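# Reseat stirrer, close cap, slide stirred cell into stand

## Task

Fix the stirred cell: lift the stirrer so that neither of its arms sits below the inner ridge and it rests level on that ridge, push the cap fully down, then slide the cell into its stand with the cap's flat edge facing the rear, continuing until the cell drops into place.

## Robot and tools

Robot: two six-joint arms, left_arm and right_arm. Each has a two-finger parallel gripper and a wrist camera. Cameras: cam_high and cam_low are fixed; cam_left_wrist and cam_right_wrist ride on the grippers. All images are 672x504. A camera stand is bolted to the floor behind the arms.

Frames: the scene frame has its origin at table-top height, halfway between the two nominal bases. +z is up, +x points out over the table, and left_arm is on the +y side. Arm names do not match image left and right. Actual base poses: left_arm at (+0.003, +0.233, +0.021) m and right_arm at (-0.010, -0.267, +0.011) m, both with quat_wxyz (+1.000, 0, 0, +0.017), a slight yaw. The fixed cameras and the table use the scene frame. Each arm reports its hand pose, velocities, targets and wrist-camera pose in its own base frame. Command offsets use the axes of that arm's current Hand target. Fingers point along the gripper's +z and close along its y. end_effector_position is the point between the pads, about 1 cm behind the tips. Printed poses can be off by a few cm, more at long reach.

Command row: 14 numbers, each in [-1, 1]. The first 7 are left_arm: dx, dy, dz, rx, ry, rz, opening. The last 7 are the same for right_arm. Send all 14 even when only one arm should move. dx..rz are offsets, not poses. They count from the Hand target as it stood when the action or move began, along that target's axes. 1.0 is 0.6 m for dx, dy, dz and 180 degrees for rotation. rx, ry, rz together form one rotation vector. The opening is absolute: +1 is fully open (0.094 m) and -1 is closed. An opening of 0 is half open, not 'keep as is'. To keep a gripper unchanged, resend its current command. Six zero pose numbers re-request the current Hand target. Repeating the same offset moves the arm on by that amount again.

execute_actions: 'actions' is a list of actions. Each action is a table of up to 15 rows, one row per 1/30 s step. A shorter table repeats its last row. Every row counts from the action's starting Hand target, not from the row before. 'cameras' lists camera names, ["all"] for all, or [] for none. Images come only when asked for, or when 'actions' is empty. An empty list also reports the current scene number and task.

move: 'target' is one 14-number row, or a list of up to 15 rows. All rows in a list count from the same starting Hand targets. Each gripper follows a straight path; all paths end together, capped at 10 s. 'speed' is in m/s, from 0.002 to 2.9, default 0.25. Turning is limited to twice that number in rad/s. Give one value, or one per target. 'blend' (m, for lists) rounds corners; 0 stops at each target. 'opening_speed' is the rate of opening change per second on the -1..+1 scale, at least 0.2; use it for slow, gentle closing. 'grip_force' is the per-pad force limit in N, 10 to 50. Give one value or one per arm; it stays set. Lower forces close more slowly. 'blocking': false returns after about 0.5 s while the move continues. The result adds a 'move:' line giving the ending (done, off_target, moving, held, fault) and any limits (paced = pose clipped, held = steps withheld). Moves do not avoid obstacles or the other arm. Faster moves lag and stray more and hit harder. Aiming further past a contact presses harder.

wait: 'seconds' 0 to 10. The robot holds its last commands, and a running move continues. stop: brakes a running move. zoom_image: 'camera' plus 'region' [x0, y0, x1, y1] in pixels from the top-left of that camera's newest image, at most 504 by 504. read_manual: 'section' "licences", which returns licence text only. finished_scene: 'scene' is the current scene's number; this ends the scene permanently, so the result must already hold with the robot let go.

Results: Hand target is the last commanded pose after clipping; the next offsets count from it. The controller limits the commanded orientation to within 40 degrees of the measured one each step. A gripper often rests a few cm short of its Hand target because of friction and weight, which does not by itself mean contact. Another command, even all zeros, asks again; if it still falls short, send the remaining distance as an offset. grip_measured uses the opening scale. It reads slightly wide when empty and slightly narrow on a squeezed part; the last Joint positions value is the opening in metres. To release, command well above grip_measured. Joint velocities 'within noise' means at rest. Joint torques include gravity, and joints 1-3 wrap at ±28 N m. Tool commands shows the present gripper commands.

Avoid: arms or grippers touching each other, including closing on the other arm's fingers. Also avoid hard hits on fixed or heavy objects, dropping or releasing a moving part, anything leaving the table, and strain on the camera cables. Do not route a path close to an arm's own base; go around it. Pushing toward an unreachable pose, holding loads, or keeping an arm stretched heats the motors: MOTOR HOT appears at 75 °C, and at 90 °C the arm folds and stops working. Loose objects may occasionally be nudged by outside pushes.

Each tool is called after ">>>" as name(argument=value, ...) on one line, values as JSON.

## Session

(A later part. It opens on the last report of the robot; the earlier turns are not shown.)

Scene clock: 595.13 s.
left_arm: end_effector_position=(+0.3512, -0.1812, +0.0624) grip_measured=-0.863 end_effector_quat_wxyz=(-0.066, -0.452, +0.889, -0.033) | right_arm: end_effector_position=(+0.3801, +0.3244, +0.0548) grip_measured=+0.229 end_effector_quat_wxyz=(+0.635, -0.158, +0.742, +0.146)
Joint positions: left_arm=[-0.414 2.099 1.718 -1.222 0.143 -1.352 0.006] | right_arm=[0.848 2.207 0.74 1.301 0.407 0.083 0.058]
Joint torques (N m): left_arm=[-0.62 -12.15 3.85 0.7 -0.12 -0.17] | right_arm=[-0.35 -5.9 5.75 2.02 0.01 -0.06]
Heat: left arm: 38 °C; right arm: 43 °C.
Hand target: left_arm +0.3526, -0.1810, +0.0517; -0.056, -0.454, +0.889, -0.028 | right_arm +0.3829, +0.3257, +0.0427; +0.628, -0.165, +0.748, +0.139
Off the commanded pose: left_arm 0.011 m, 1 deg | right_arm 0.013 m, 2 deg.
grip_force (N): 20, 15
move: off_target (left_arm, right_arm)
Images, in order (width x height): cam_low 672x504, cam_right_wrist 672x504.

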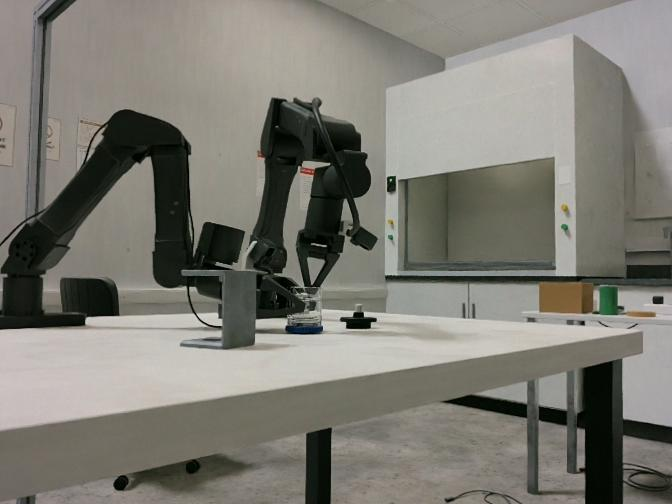

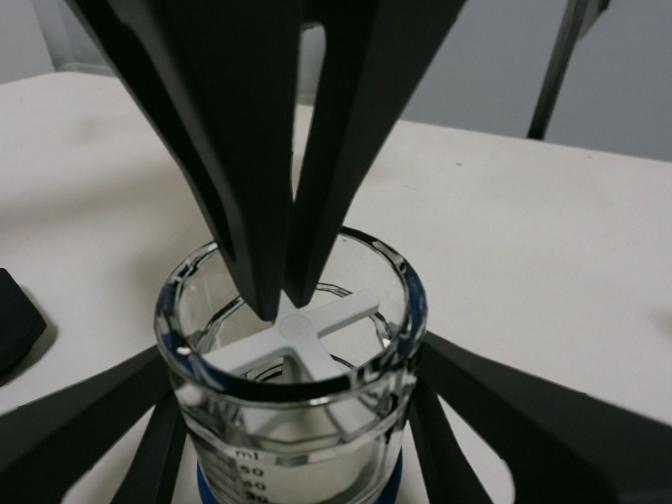

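>>> move(target=[0,0,-0.006,0,0,0,-1,0,0,0,0,0,0,0.1], speed=0.03)

>>> move(target=[0,0,0,0,0,0,-0.74,0,0,0,0,0,0,0.1], opening_speed=0.3, cameras=["cam_right_wrist","cam_low"])

>>> zoom_image(camera="cam_low", region=[284, 280, 326, 312])

>>> zoom_image(camera="cam_right_wrist", region=[150, 200, 440, 410])

Scene clock: 599.40 s.
left_arm: end_effector_position=(+0.3512, -0.1812, +0.0624) grip_measured=-0.863 end_effector_quat_wxyz=(-0.066, -0.452, +0.889, -0.033) | right_arm: end_effector_position=(+0.3801, +0.3244, +0.0548) grip_measured=+0.229 end_effector_quat_wxyz=(+0.635, -0.158, +0.742, +0.146)
Joint positions: left_arm=[-0.414 2.099 1.718 -1.222 0.143 -1.352 0.006] | right_arm=[0.848 2.207 0.74 1.301 0.407 0.083 0.058]
Joint torques (N m): left_arm=[-0.5 -12.18 4.96 0.51 -0.13 -0.19] | right_arm=[-0.34 -5.89 5.72 2.02 0.02 -0.06]
Heat: left arm: 39 °C; right arm: 43 °C.
Hand target: left_arm +0.3528, -0.1806, +0.0552; -0.056, -0.454, +0.889, -0.028 | right_arm +0.3829, +0.3257, +0.0427; +0.628, -0.165, +0.748, +0.139
Off the commanded pose: left_arm 0.007 m, 1 deg | right_arm 0.013 m, 2 deg.
grip_force (N): 20, 15
move: off_target (right_arm)

Scene clock: 600.47 s.
left_arm: end_effector_position=(+0.3499, -0.1819, +0.0602) grip_measured=-0.743 end_effector_quat_wxyz=(-0.066, -0.451, +0.889, -0.032) | right_arm: end_effector_position=(+0.3804, +0.3247, +0.0550) grip_measured=+0.229 end_effector_quat_wxyz=(+0.635, -0.158, +0.742, +0.146)
Joint positions: left_arm=[-0.417 2.099 1.709 -1.215 0.143 -1.354 0.012] | right_arm=[0.848 2.207 0.742 1.3 0.407 0.082 0.058]
Joint torques (N m): left_arm=[-0.29 -12.14 5.6 0.44 -0.13 -0.15] | right_arm=[-0.32 -5.91 5.61 2.02 0.01 -0.06]
Heat: left arm: 39 °C; right arm: 43 °C.
Hand target: left_arm +0.3528, -0.1806, +0.0552; -0.056, -0.453, +0.889, -0.028 | right_arm +0.3829, +0.3257, +0.0426; +0.627, -0.165, +0.748, +0.139
Off the commanded pose: left_arm 0.006 m, 1 deg | right_arm 0.013 m, 2 deg.
grip_force (N): 20, 15
move: off_target (right_arm)
Images, in order (width x height): cam_low 672x504, cam_right_wrist 672x504.

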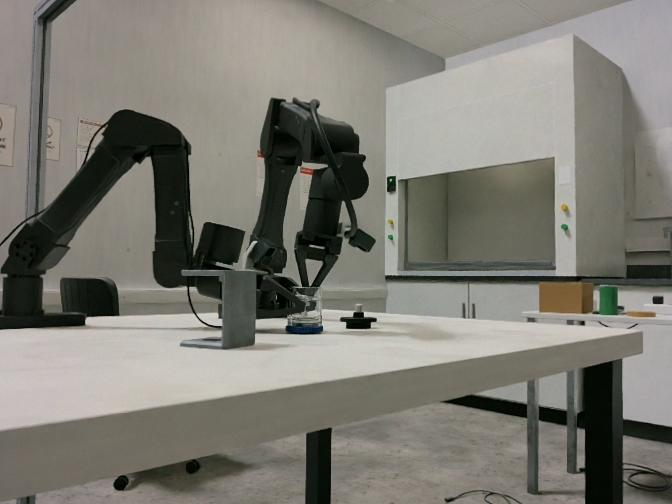

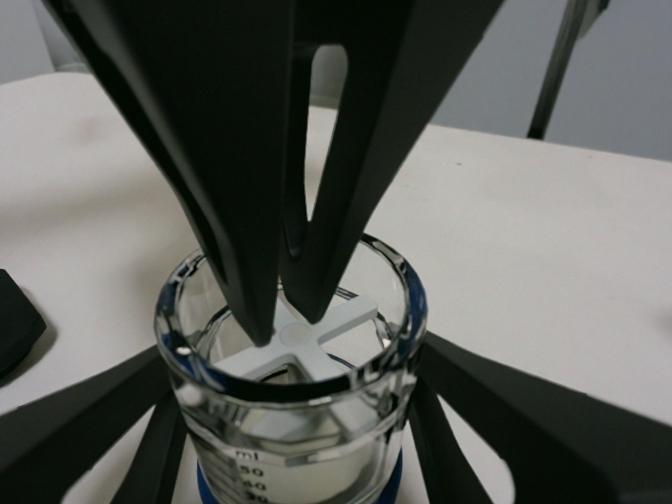

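Scaled by 12.000 from the camera's 672x504 image, which has a finer 960x720 frame.

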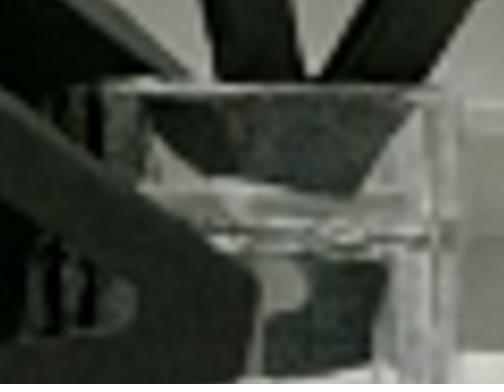

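Scaled by 1.738 from the camera's 672x504 image, which has a finer 960x720 frame.

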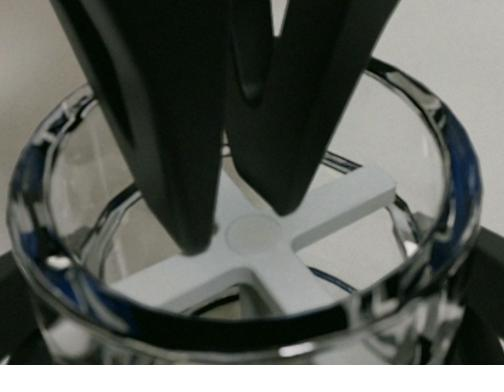

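>>> move(target=[0.003,0,-0.10,0,0,0,-0.74,0,0,0,0,0,0,0.1], speed=0.05, cameras=["cam_right_wrist","cam_low","cam_left_wrist"])

>>> zoom_image(camera="cam_low", region=[284, 280, 326, 312])

>>> zoom_image(camera="cam_right_wrist", region=[150, 200, 440, 410])

Scene clock: 606.77 s.
left_arm: end_effector_position=(+0.3533, -0.1805, +0.1071) grip_measured=-0.743 end_effector_quat_wxyz=(-0.065, -0.454, +0.888, -0.030) | right_arm: end_effector_position=(+0.3804, +0.3247, +0.0550) grip_measured=+0.229 end_effector_quat_wxyz=(+0.635, -0.158, +0.742, +0.146)
Joint positions: left_arm=[-0.412 2.099 1.896 -1.403 0.139 -1.354 0.012] | right_arm=[0.848 2.207 0.742 1.3 0.407 0.082 0.058]
Joint torques (N m): left_arm=[0.53 -12.98 8.92 -0.14 -0.11 0] | right_arm=[-0.31 -5.91 5.59 2.04 0.01 -0.06]
Heat: left arm: 40 °C; right arm: 43 °C.
Hand target: left_arm +0.3561, -0.1760, +0.1150; -0.056, -0.453, +0.889, -0.028 | right_arm +0.3829, +0.3257, +0.0426; +0.627, -0.165, +0.748, +0.139
Off the commanded pose: left_arm 0.010 m, 1 deg | right_arm 0.013 m, 2 deg.
grip_force (N): 20, 15
move: off_target (right_arm)
Images, in order (width x height): cam_low 672x504, cam_left_wrist 672x504, cam_right_wrist 672x504.

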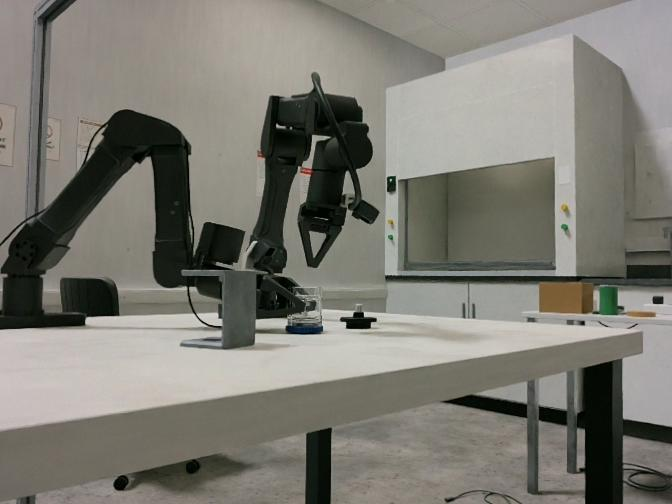

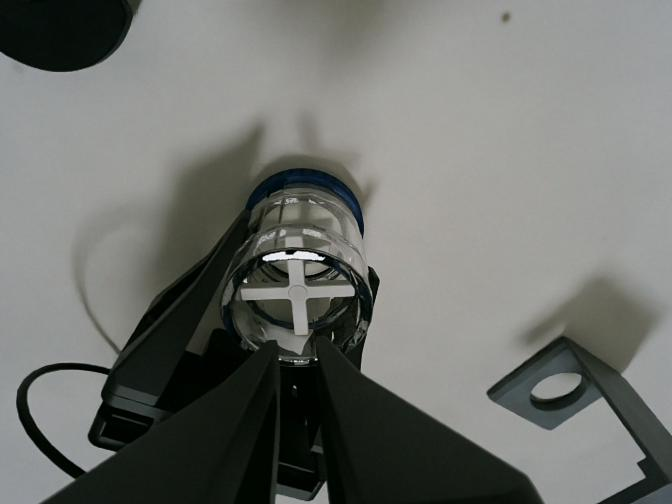

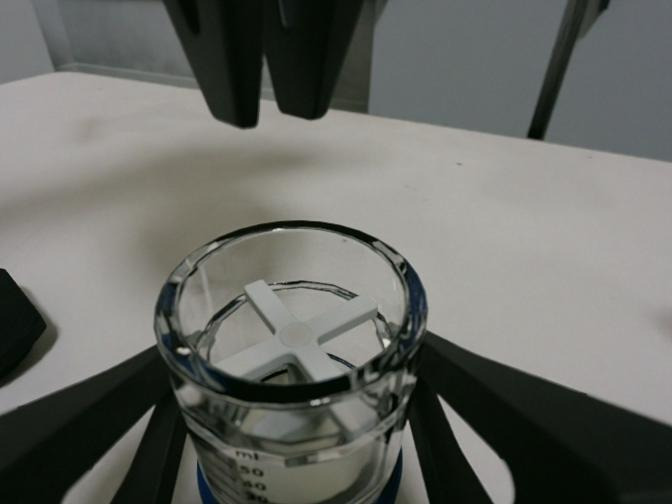

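Scaled by 12.000 from the camera's 672x504 image, which has a finer 960x720 frame.

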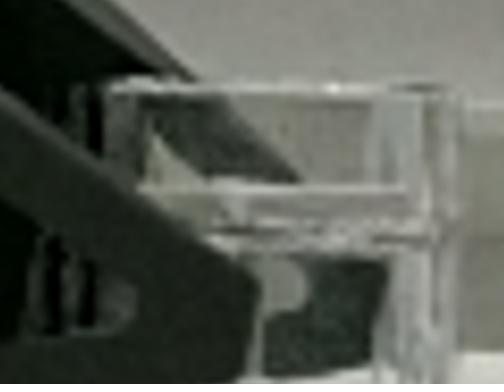

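Scaled by 1.738 from the camera's 672x504 image, which has a finer 960x720 frame.

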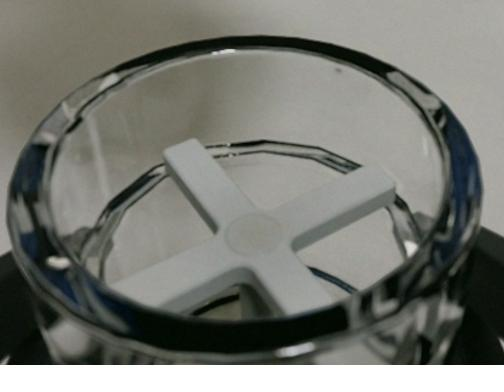

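>>> move(target=[[-0.154,0.151,-0.019,-0.0185,-0.037,0.300,-0.1,0,0,0,0,0,0,0.1],[-0.160,0.151,0.030,-0.0185,-0.037,0.300,-0.1,0,0,0,0,0,0,0.1]], speed=0.15, blend=0.01, cameras=["cam_left_wrist","cam_high"])

Scene clock: 622.77 s.
left_arm: end_effector_position=(+0.3339, -0.0501, +0.0789) grip_measured=-0.103 end_effector_quat_wxyz=(-0.019, -0.003, +1.000, -0.002) | right_arm: end_effector_position=(+0.3804, +0.3247, +0.0550) grip_measured=+0.229 end_effector_quat_wxyz=(+0.635, -0.158, +0.742, +0.146)
Joint positions: left_arm=[-0.146 1.871 1.465 -1.201 0.01 -0.152 0.042] | right_arm=[0.848 2.207 0.742 1.3 0.407 0.082 0.058]
Joint torques (N m): left_arm=[0.29 -12.72 6.05 0.35 -0.11 0.04] | right_arm=[-0.34 -5.93 5.61 2.03 0.02 -0.05]
Heat: left arm: 41 °C; right arm: 42 °C.
Hand target: left_arm +0.3374, -0.0475, +0.0852; +0.000, +0.000, +1.000, +0.000 | right_arm +0.3829, +0.3257, +0.0426; +0.627, -0.165, +0.748, +0.139
Off the commanded pose: left_arm 0.008 m, 2 deg | right_arm 0.013 m, 2 deg.
grip_force (N): 20, 15
move: off_target (right_arm)
Images, in order (width x height): cam_high 672x504, cam_left_wrist 672x504.

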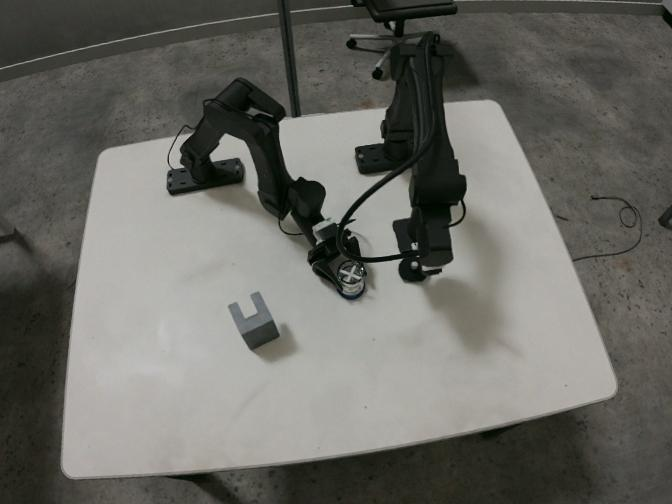

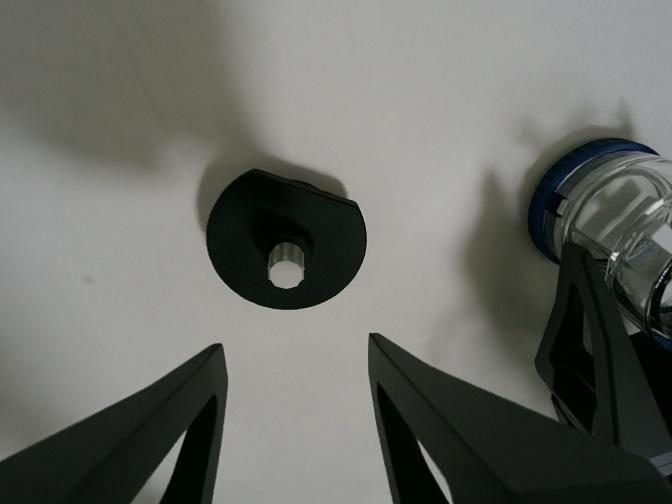

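>>> move(target=[0,0.0,0.09,0,0,0,-0.1,0,0,0,0,0,0,0.1], speed=0.1, cameras=["cam_left_wrist","cam_low"])

>>> zoom_image(camera="cam_low", region=[300, 220, 460, 350])

Scene clock: 627.33 s.
left_arm: end_effector_position=(+0.3368, -0.0505, +0.0398) grip_measured=-0.103 end_effector_quat_wxyz=(+0.005, -0.003, +1.000, -0.006) | right_arm: end_effector_position=(+0.3804, +0.3247, +0.0550) grip_measured=+0.229 end_effector_quat_wxyz=(+0.635, -0.158, +0.742, +0.146)
Joint positions: left_arm=[-0.146 1.874 1.31 -0.996 0.01 -0.152 0.042] | right_arm=[0.848 2.207 0.742 1.3 0.407 0.082 0.058]
Joint torques (N m): left_arm=[0.38 -8.43 5.96 0.41 -0.11 0.04] | right_arm=[-0.32 -5.91 5.59 2.03 0.01 -0.05]
Heat: left arm: 39 °C; right arm: 43 °C.
Hand target: left_arm +0.3375, -0.0476, +0.0313; +0.001, +0.000, +1.000, +0.000 | right_arm +0.3829, +0.3257, +0.0426; +0.627, -0.165, +0.748, +0.139
Off the commanded pose: left_arm 0.009 m, 1 deg | right_arm 0.013 m, 2 deg.
grip_force (N): 20, 15
move: off_target (right_arm)
Images, in order (width x height): cam_low 672x504, cam_left_wrist 672x504.

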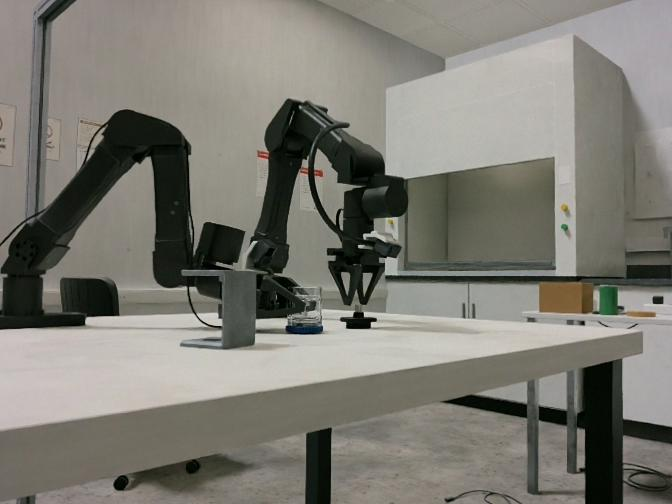

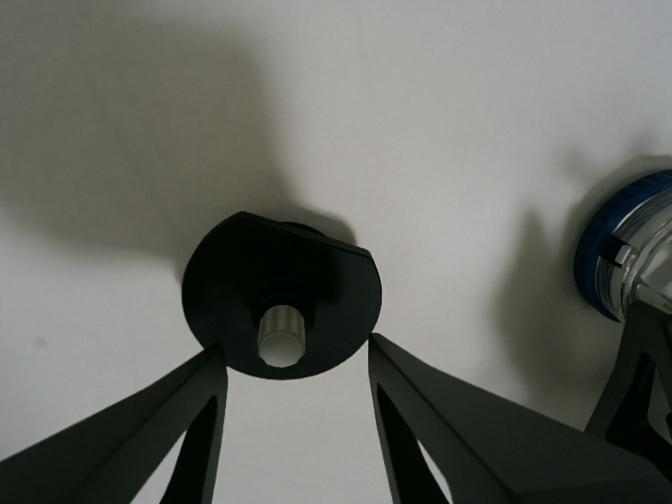

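Scaled by 3.150 from the camera's 672x504 image, which has a finer 960x720 frame.

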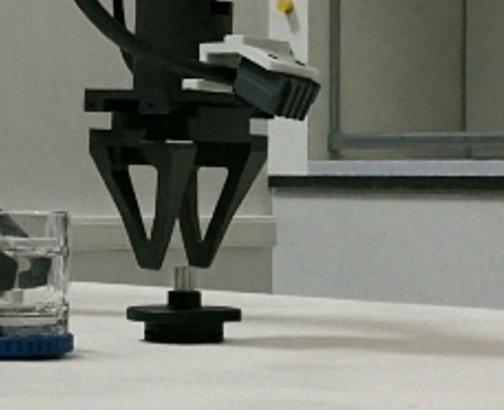

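>>> move(target=[0,0.009,0.029,0,0,0,-0.1,0,0,0,0,0,0,0.1], speed=0.06, cameras=["cam_left_wrist","cam_low"])

>>> zoom_image(camera="cam_low", region=[300, 220, 460, 350])

Scene clock: 632.90 s.
left_arm: end_effector_position=(+0.3372, -0.0455, +0.0223) grip_measured=-0.103 end_effector_quat_wxyz=(+0.005, -0.002, +1.000, -0.006) | right_arm: end_effector_position=(+0.3804, +0.3247, +0.0550) grip_measured=+0.229 end_effector_quat_wxyz=(+0.635, -0.158, +0.742, +0.146)
Joint positions: left_arm=[-0.132 1.896 1.266 -0.93 0.01 -0.136 0.042] | right_arm=[0.848 2.207 0.742 1.3 0.407 0.082 0.058]
Joint torques (N m): left_arm=[0.39 -8.47 5.67 0.45 -0.11 0.07] | right_arm=[-0.31 -5.91 5.6 2.03 0.01 -0.06]
Heat: left arm: 39 °C; right arm: 43 °C.
Hand target: left_arm +0.3375, -0.0422, +0.0138; +0.000, +0.000, +1.000, +0.000 | right_arm +0.3829, +0.3257, +0.0426; +0.627, -0.165, +0.748, +0.139
Off the commanded pose: left_arm 0.009 m, 1 deg | right_arm 0.013 m, 2 deg.
grip_force (N): 20, 15
move: off_target (right_arm)
Images, in order (width x height): cam_low 672x504, cam_left_wrist 672x504.

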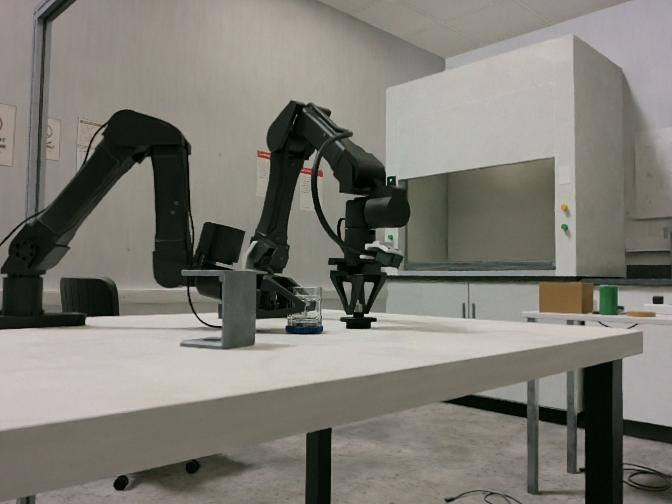

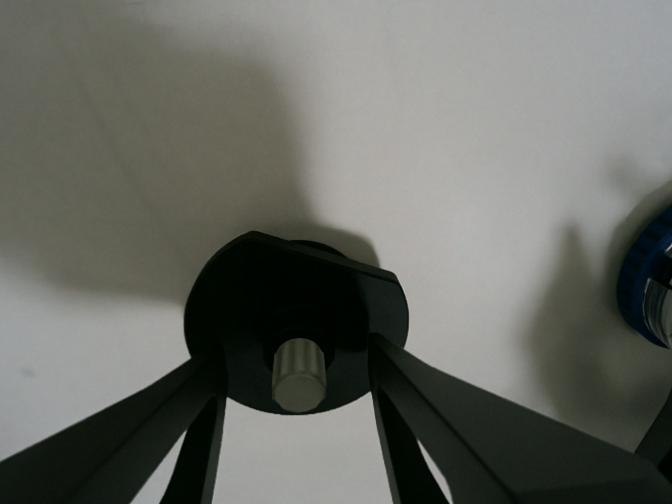

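Scaled by 3.150 from the camera's 672x504 image, which has a finer 960x720 frame.

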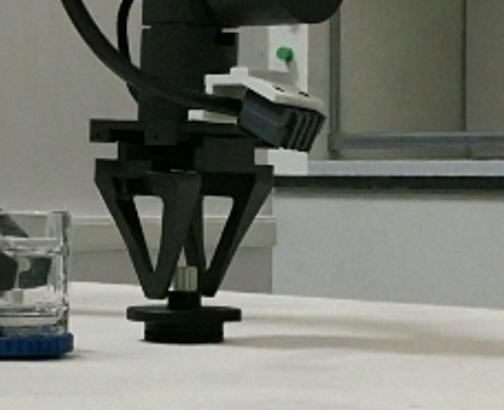

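>>> move(target=[0,0,0,0,0,0,-0.85,0,0,0,0,0,0,0.1], grip_force=[35,15], opening_speed=0.4)

>>> move(target=[[0,0,-0.19,0,0,0,-0.85,0,0,0,0,0,0,0.1],[-0.01,-0.245,-0.19,0,0,-0.239,-0.85,0,0,0,0,0,0,0.1]], speed=0.12, blend=0.01, cameras=["all"])

>>> zoom_image(camera="cam_low", region=[240, 220, 380, 350])

Scene clock: 641.87 s.
left_arm: end_effector_position=(+0.3374, -0.0455, +0.0224) grip_measured=-0.586 end_effector_quat_wxyz=(+0.005, -0.002, +1.000, -0.006) | right_arm: end_effector_position=(+0.3804, +0.3247, +0.0550) grip_measured=+0.229 end_effector_quat_wxyz=(+0.635, -0.158, +0.742, +0.146)
Joint positions: left_arm=[-0.132 1.896 1.266 -0.929 0.01 -0.136 0.019] | right_arm=[0.848 2.207 0.742 1.3 0.407 0.082 0.058]
Joint torques (N m): left_arm=[0.43 -8.39 5.65 0.46 -0.11 0.05] | right_arm=[-0.34 -5.9 5.6 2.03 0.01 -0.06]
Heat: left arm: 37 °C; right arm: 43 °C.
Hand target: left_arm +0.3375, -0.0422, +0.0138; +0.000, +0.000, +1.000, +0.000 | right_arm +0.3829, +0.3257, +0.0426; +0.627, -0.165, +0.748, +0.139
Off the commanded pose: left_arm 0.009 m, 1 deg | right_arm 0.013 m, 2 deg.
grip_force (N): 35, 15
move: off_target (right_arm)

Scene clock: 646.67 s.
left_arm: end_effector_position=(+0.3414, -0.1894, +0.1292) grip_measured=-0.586 end_effector_quat_wxyz=(+0.002, -0.363, +0.932, -0.010) | right_arm: end_effector_position=(+0.3804, +0.3247, +0.0550) grip_measured=+0.229 end_effector_quat_wxyz=(+0.635, -0.158, +0.742, +0.146)
Joint positions: left_arm=[-0.504 2.022 1.875 -1.407 0.01 -1.248 0.019] | right_arm=[0.848 2.207 0.742 1.3 0.407 0.082 0.058]
Joint torques (N m): left_arm=[-0.1 -9.81 9.32 -0.01 -0.11 -0.14] | right_arm=[-0.35 -5.91 5.6 2.03 0.01 -0.06]
Heat: left arm: 37 °C; right arm: 43 °C.
Hand target: left_arm +0.3434, -0.1892, +0.1280; +0.000, -0.366, +0.930, +0.000 | right_arm +0.3829, +0.3257, +0.0426; +0.627, -0.165, +0.748, +0.139
Off the commanded pose: left_arm 0.002 m, 1 deg | right_arm 0.013 m, 2 deg.
grip_force (N): 35, 15
move: off_target (right_arm)

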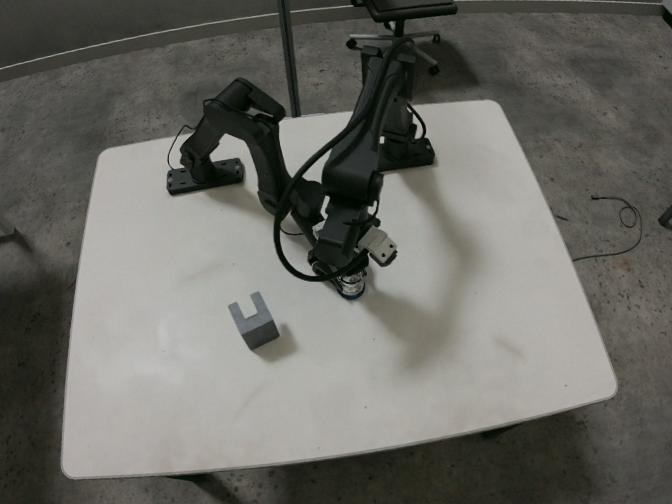

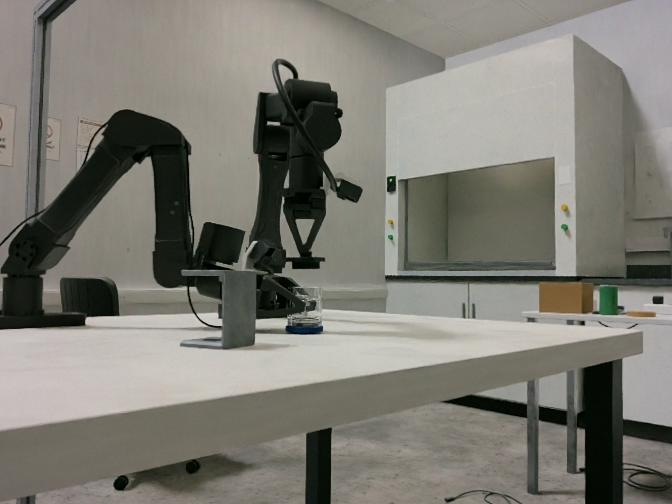

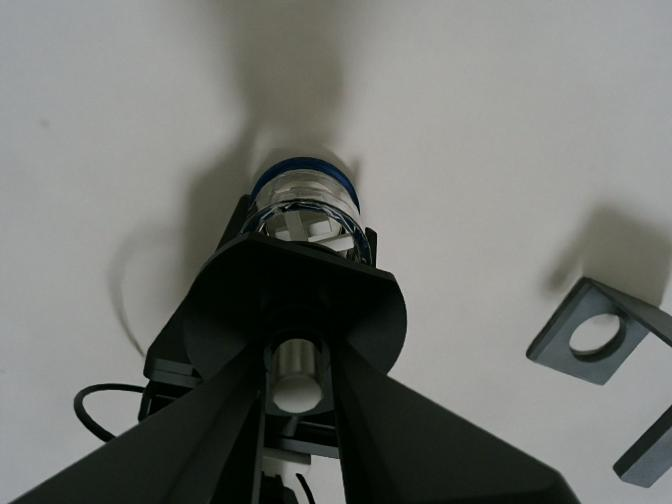

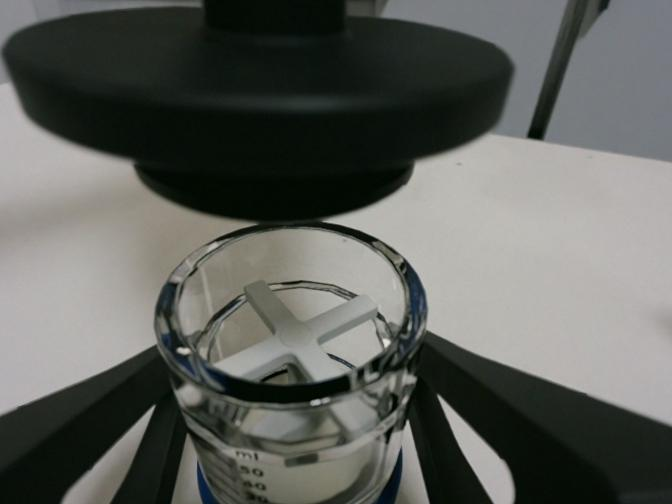

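Scaled by 3.600 from the camera's 672x504 image, which has a finer 960x720 frame.

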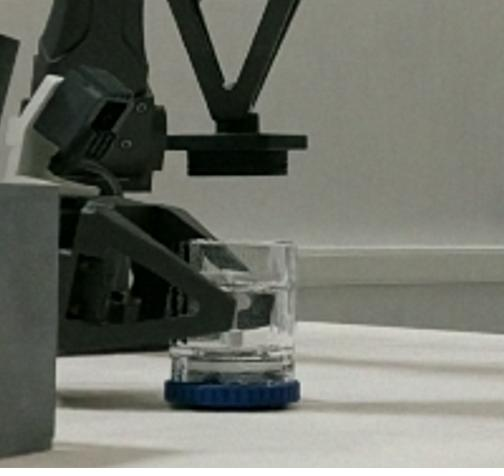

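>>> move(target=[0,0.0,0.045,0,0,0,-0.85,0,0,0,0,0,0,0.1], speed=0.06, cameras=["cam_left_wrist","cam_right_wrist","cam_low"])

>>> zoom_image(camera="cam_low", region=[260, 250, 350, 330])

Scene clock: 655.67 s.
left_arm: end_effector_position=(+0.3413, -0.1893, +0.1096) grip_measured=-0.586 end_effector_quat_wxyz=(+0.000, -0.364, +0.932, -0.008) | right_arm: end_effector_position=(+0.3804, +0.3247, +0.0550) grip_measured=+0.229 end_effector_quat_wxyz=(+0.635, -0.158, +0.742, +0.146)
Joint positions: left_arm=[-0.504 2.022 1.798 -1.334 0.01 -1.249 0.019] | right_arm=[0.848 2.207 0.742 1.3 0.407 0.082 0.058]
Joint torques (N m): left_arm=[-0.23 -10.25 6.28 0.43 -0.12 -0.14] | right_arm=[-0.32 -5.91 5.57 2.03 0.02 -0.06]
Heat: left arm: 36 °C; right arm: 43 °C.
Hand target: left_arm +0.3433, -0.1892, +0.1009; +0.000, -0.366, +0.930, +0.000 | right_arm +0.3829, +0.3257, +0.0426; +0.627, -0.165, +0.748, +0.139
Off the commanded pose: left_arm 0.009 m, 1 deg | right_arm 0.013 m, 2 deg.
grip_force (N): 35, 15
move: off_target (right_arm)
Images, in order (width x height): cam_low 672x504, cam_left_wrist 672x504, cam_right_wrist 672x504.

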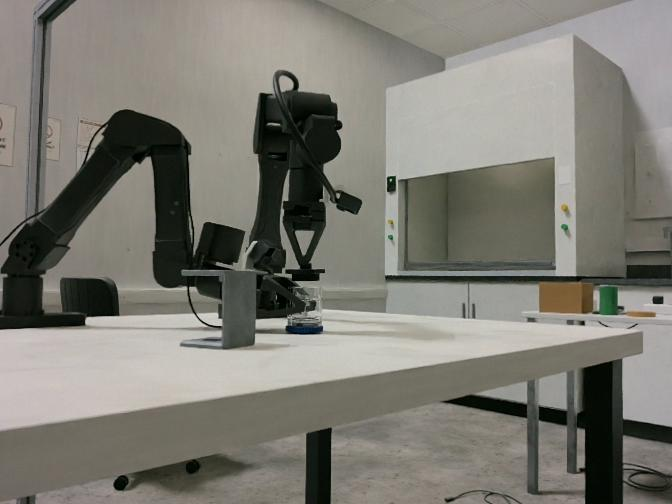

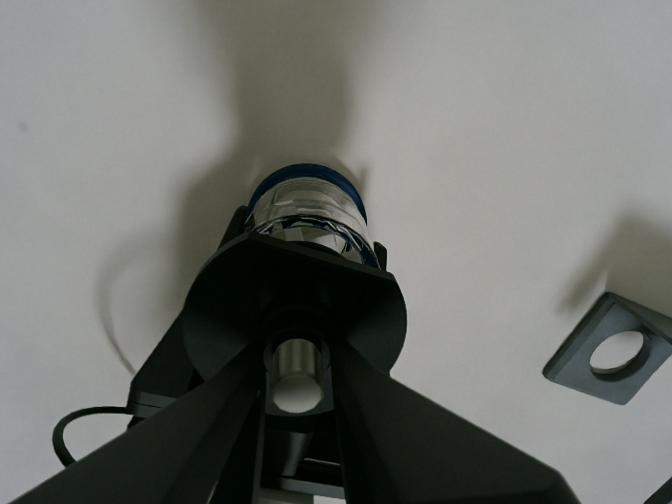

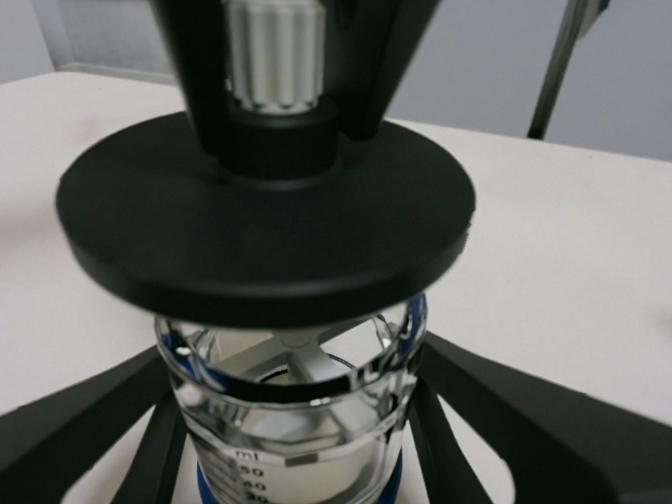

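Scaled by 5.600 from the camera's 672x504 image, which has a finer 960x720 frame.

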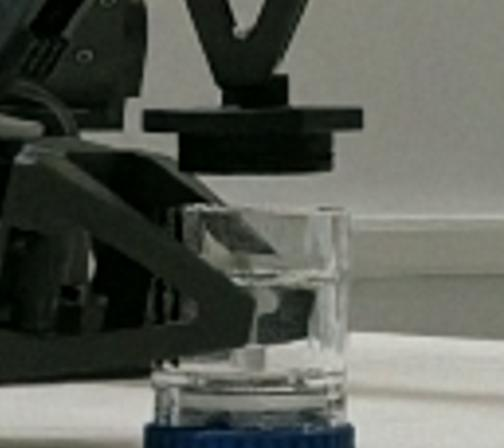

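>>> move(target=[0,0.0,0.018,0,0,0,-0.85,0,0,0,0,0,0,0.1], speed=0.04, cameras=["cam_left_wrist","cam_right_wrist","cam_low"])

>>> zoom_image(camera="cam_low", region=[260, 250, 350, 330])

>>> zoom_image(camera="cam_right_wrist", region=[40, 150, 500, 450])

Scene clock: 667.43 s.
left_arm: end_effector_position=(+0.3419, -0.1897, +0.0998) grip_measured=-0.586 end_effector_quat_wxyz=(+0.001, -0.364, +0.932, -0.009) | right_arm: end_effector_position=(+0.3804, +0.3247, +0.0550) grip_measured=+0.229 end_effector_quat_wxyz=(+0.635, -0.158, +0.742, +0.146)
Joint positions: left_arm=[-0.504 2.022 1.759 -1.292 0.01 -1.249 0.019] | right_arm=[0.848 2.207 0.742 1.3 0.407 0.082 0.058]
Joint torques (N m): left_arm=[-0.23 -10.09 6.19 0.4 -0.12 -0.15] | right_arm=[-0.32 -5.91 5.59 2.03 0.01 -0.06]
Heat: left arm: 35 °C; right arm: 43 °C.
Hand target: left_arm +0.3434, -0.1893, +0.0902; +0.000, -0.366, +0.930, +0.000 | right_arm +0.3829, +0.3257, +0.0426; +0.627, -0.165, +0.748, +0.139
Off the commanded pose: left_arm 0.010 m, 1 deg | right_arm 0.013 m, 2 deg.
grip_force (N): 35, 15
move: off_target (right_arm)
Images, in order (width x height): cam_low 672x504, cam_left_wrist 672x504, cam_right_wrist 672x504.

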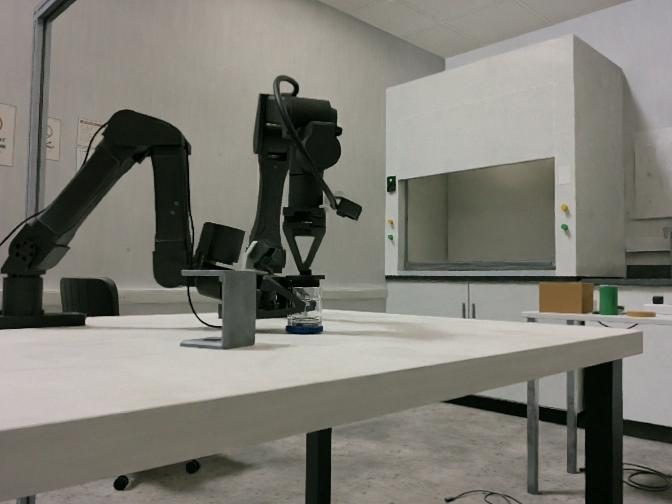

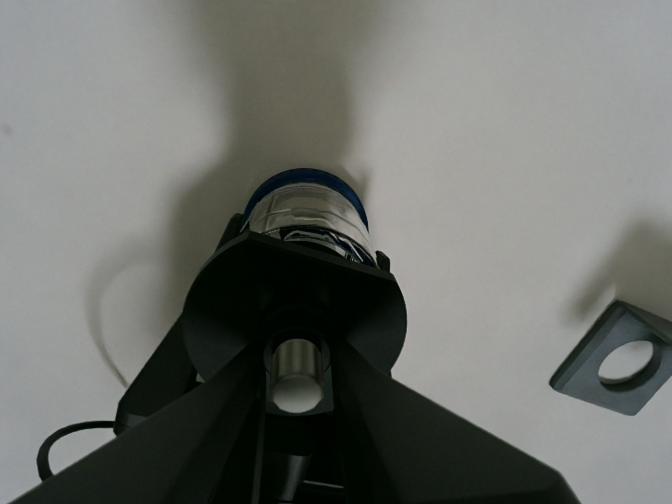

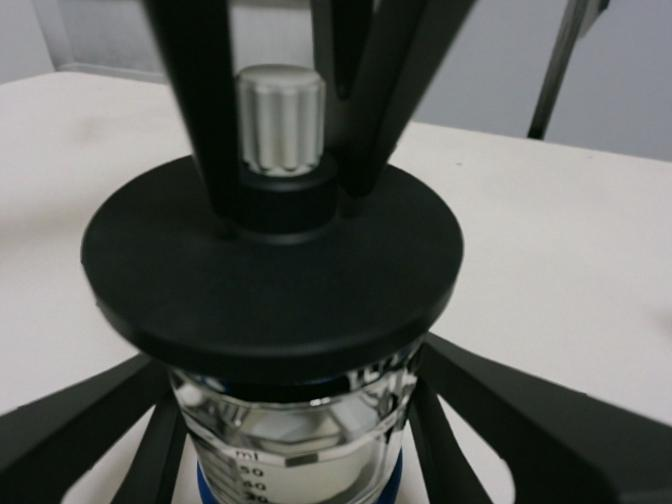

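Scaled by 5.600 from the camera's 672x504 image, which has a finer 960x720 frame.

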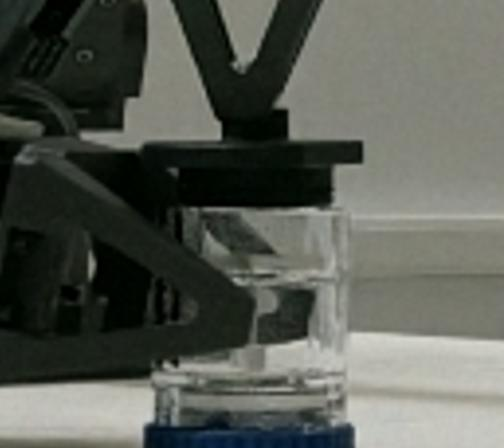

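Scaled by 1.096 from the camera's 672x504 image, which has a finer 960x720 frame.

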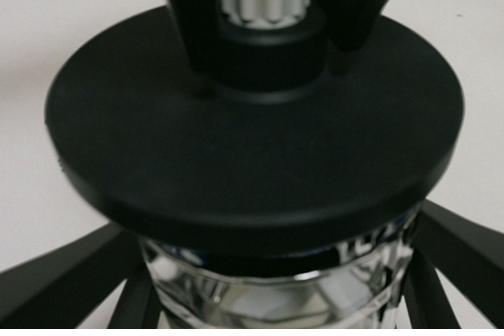

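>>> zoom_image(camera="cam_left_wrist", region=[170, 150, 430, 300])

>>> zoom_image(camera="cam_right_wrist", region=[130, 320, 450, 500])

Scaled by 1.938 from the camera's 672x504 image, which has a finer 960x720 frame.

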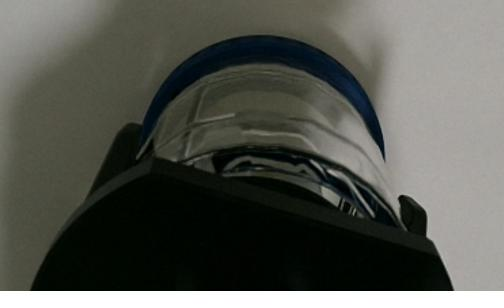

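Scaled by 1.575 from the camera's 672x504 image, which has a finer 960x720 frame.

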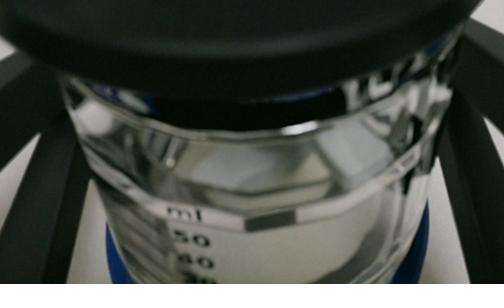

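>>> move(target=[0,-0.0045,0,0,0,0,-0.85,0,0,0,0,0,0,0.1], speed=0.04, cameras=["cam_left_wrist","cam_right_wrist","cam_low"])

>>> zoom_image(camera="cam_low", region=[280, 265, 340, 310])

>>> zoom_image(camera="cam_right_wrist", region=[130, 320, 450, 500])

Scene clock: 694.50 s.
left_arm: end_effector_position=(+0.3421, -0.1898, +0.0978) grip_measured=-0.586 end_effector_quat_wxyz=(+0.000, -0.364, +0.931, -0.008) | right_arm: end_effector_position=(+0.3804, +0.3247, +0.0550) grip_measured=+0.229 end_effector_quat_wxyz=(+0.635, -0.158, +0.742, +0.146)
Joint positions: left_arm=[-0.504 2.027 1.759 -1.29 0.01 -1.251 0.019] | right_arm=[0.848 2.207 0.742 1.3 0.407 0.081 0.058]
Joint torques (N m): left_arm=[-0.31 -9.65 7.41 0.32 -0.12 -0.15] | right_arm=[-0.32 -5.91 5.57 2.03 0.01 -0.04]
Heat: left arm: 34 °C; right arm: 43 °C.
Hand target: left_arm +0.3453, -0.1912, +0.0901; +0.000, -0.367, +0.930, +0.000 | right_arm +0.3829, +0.3257, +0.0426; +0.627, -0.165, +0.748, +0.139
Off the commanded pose: left_arm 0.008 m, 1 deg | right_arm 0.013 m, 2 deg.
grip_force (N): 35, 15
move: off_target (right_arm)
Images, in order (width x height): cam_low 672x504, cam_left_wrist 672x504, cam_right_wrist 672x504.

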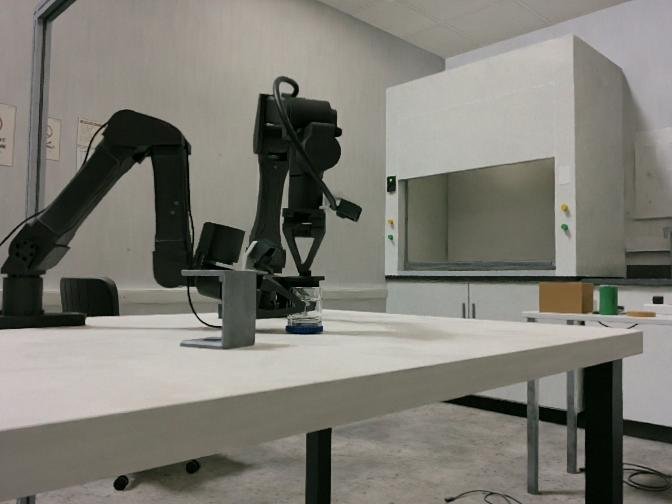

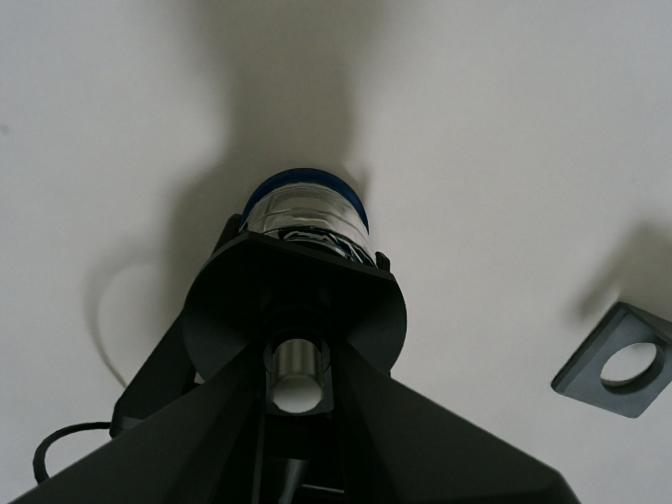

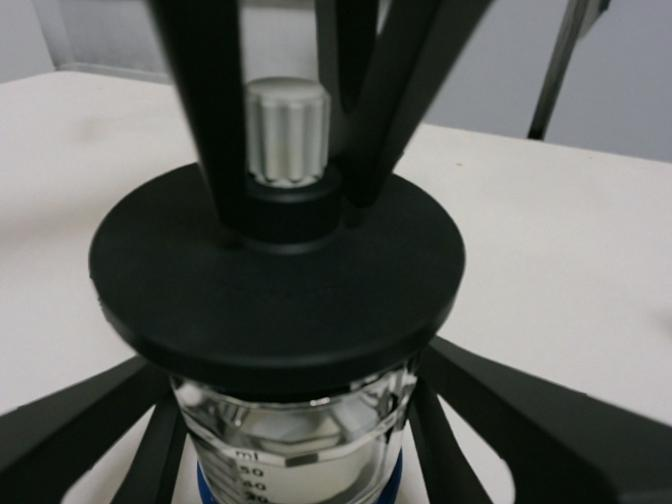

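Scaled by 8.400 from the camera's 672x504 image, which has a finer 960x720 frame.

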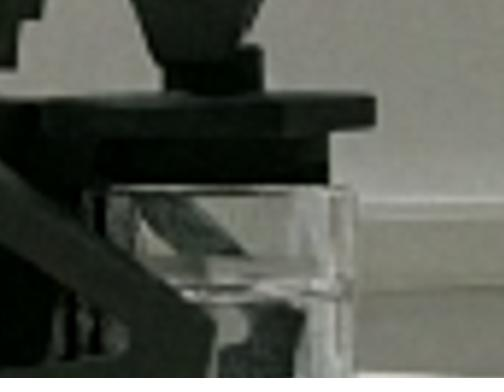

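Scaled by 1.575 from the camera's 672x504 image, which has a finer 960x720 frame.

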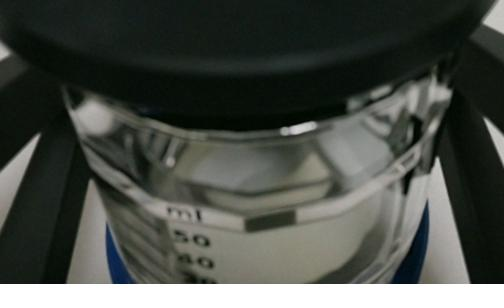

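>>> move(target=[-0.005,-0.005,-0.004,0,0,0,-0.85,0,0,0,0,0,0,0.1], speed=0.05, cameras=["cam_left_wrist","cam_right_wrist","cam_low"])

>>> zoom_image(camera="cam_low", region=[280, 265, 340, 310])

>>> zoom_image(camera="cam_right_wrist", region=[130, 320, 450, 500])

Scene clock: 707.23 s.
left_arm: end_effector_position=(+0.3439, -0.1908, +0.0943) grip_measured=-0.586 end_effector_quat_wxyz=(-0.002, -0.364, +0.931, -0.005) | right_arm: end_effector_position=(+0.3803, +0.3249, +0.0550) grip_measured=+0.229 end_effector_quat_wxyz=(+0.635, -0.159, +0.742, +0.146)
Joint positions: left_arm=[-0.504 2.043 1.768 -1.291 0.01 -1.251 0.019] | right_arm=[0.848 2.207 0.742 1.3 0.406 0.081 0.058]
Joint torques (N m): left_arm=[0.16 -9.85 9.42 0.13 -0.11 -0.1] | right_arm=[-0.31 -5.93 5.59 2.04 0.03 -0.05]
Heat: left arm: 34 °C; right arm: 43 °C.
Hand target: left_arm +0.3494, -0.1913, +0.0926; +0.000, -0.367, +0.930, +0.000 | right_arm +0.3829, +0.3257, +0.0426; +0.627, -0.165, +0.748, +0.139
Off the commanded pose: left_arm 0.006 m, 1 deg | right_arm 0.013 m, 2 deg.
grip_force (N): 35, 15
move: off_target (right_arm)
Images, in order (width x height): cam_low 672x504, cam_left_wrist 672x504, cam_right_wrist 672x504.

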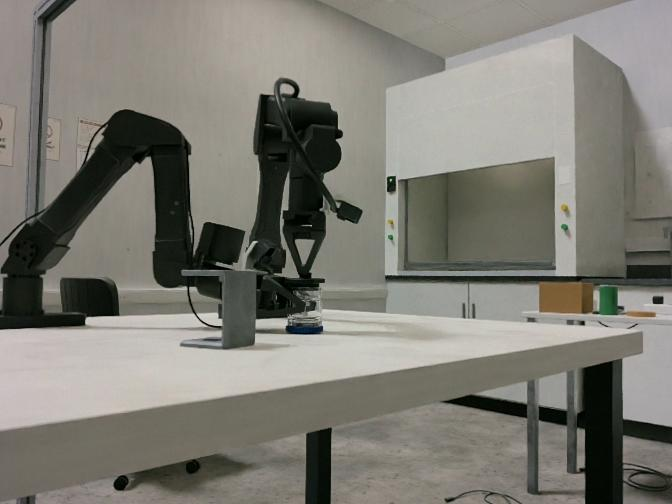

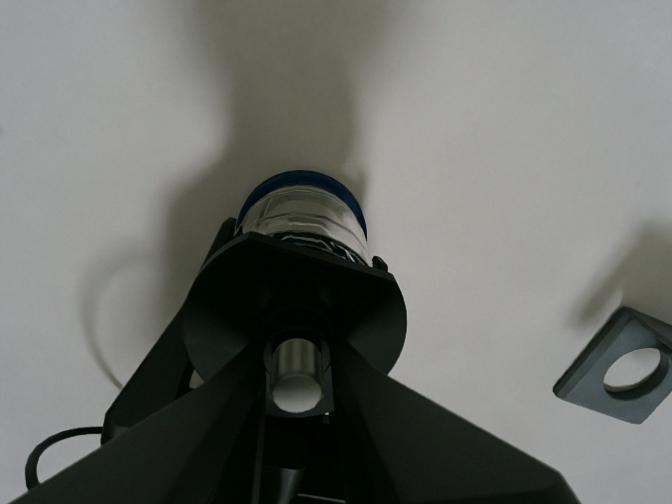

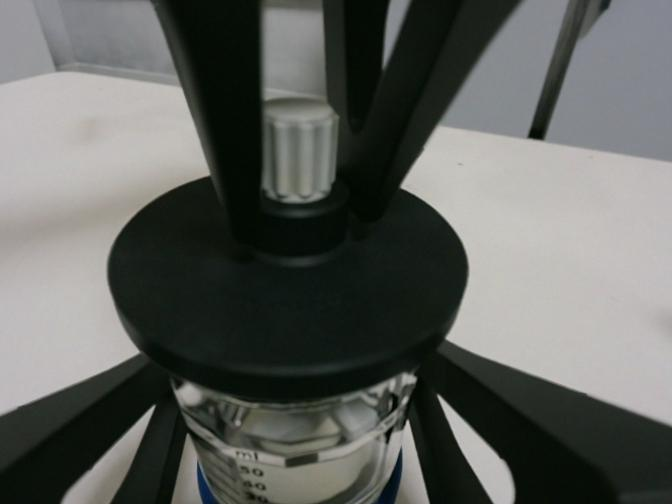

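Scaled by 8.400 from the camera's 672x504 image, which has a finer 960x720 frame.

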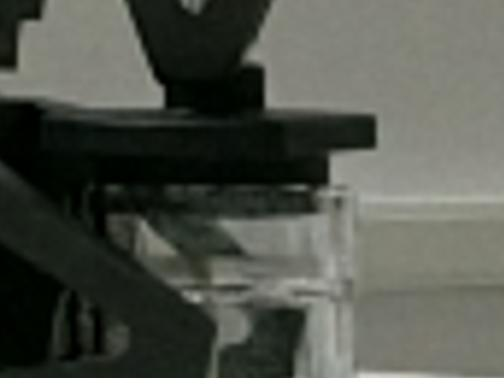

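Scaled by 1.575 from the camera's 672x504 image, which has a finer 960x720 frame.

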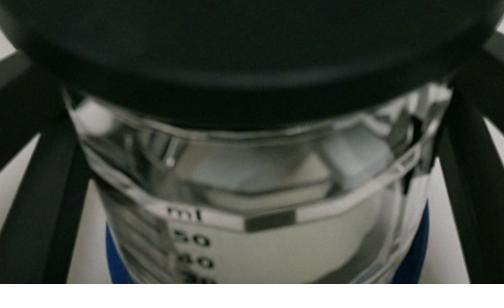

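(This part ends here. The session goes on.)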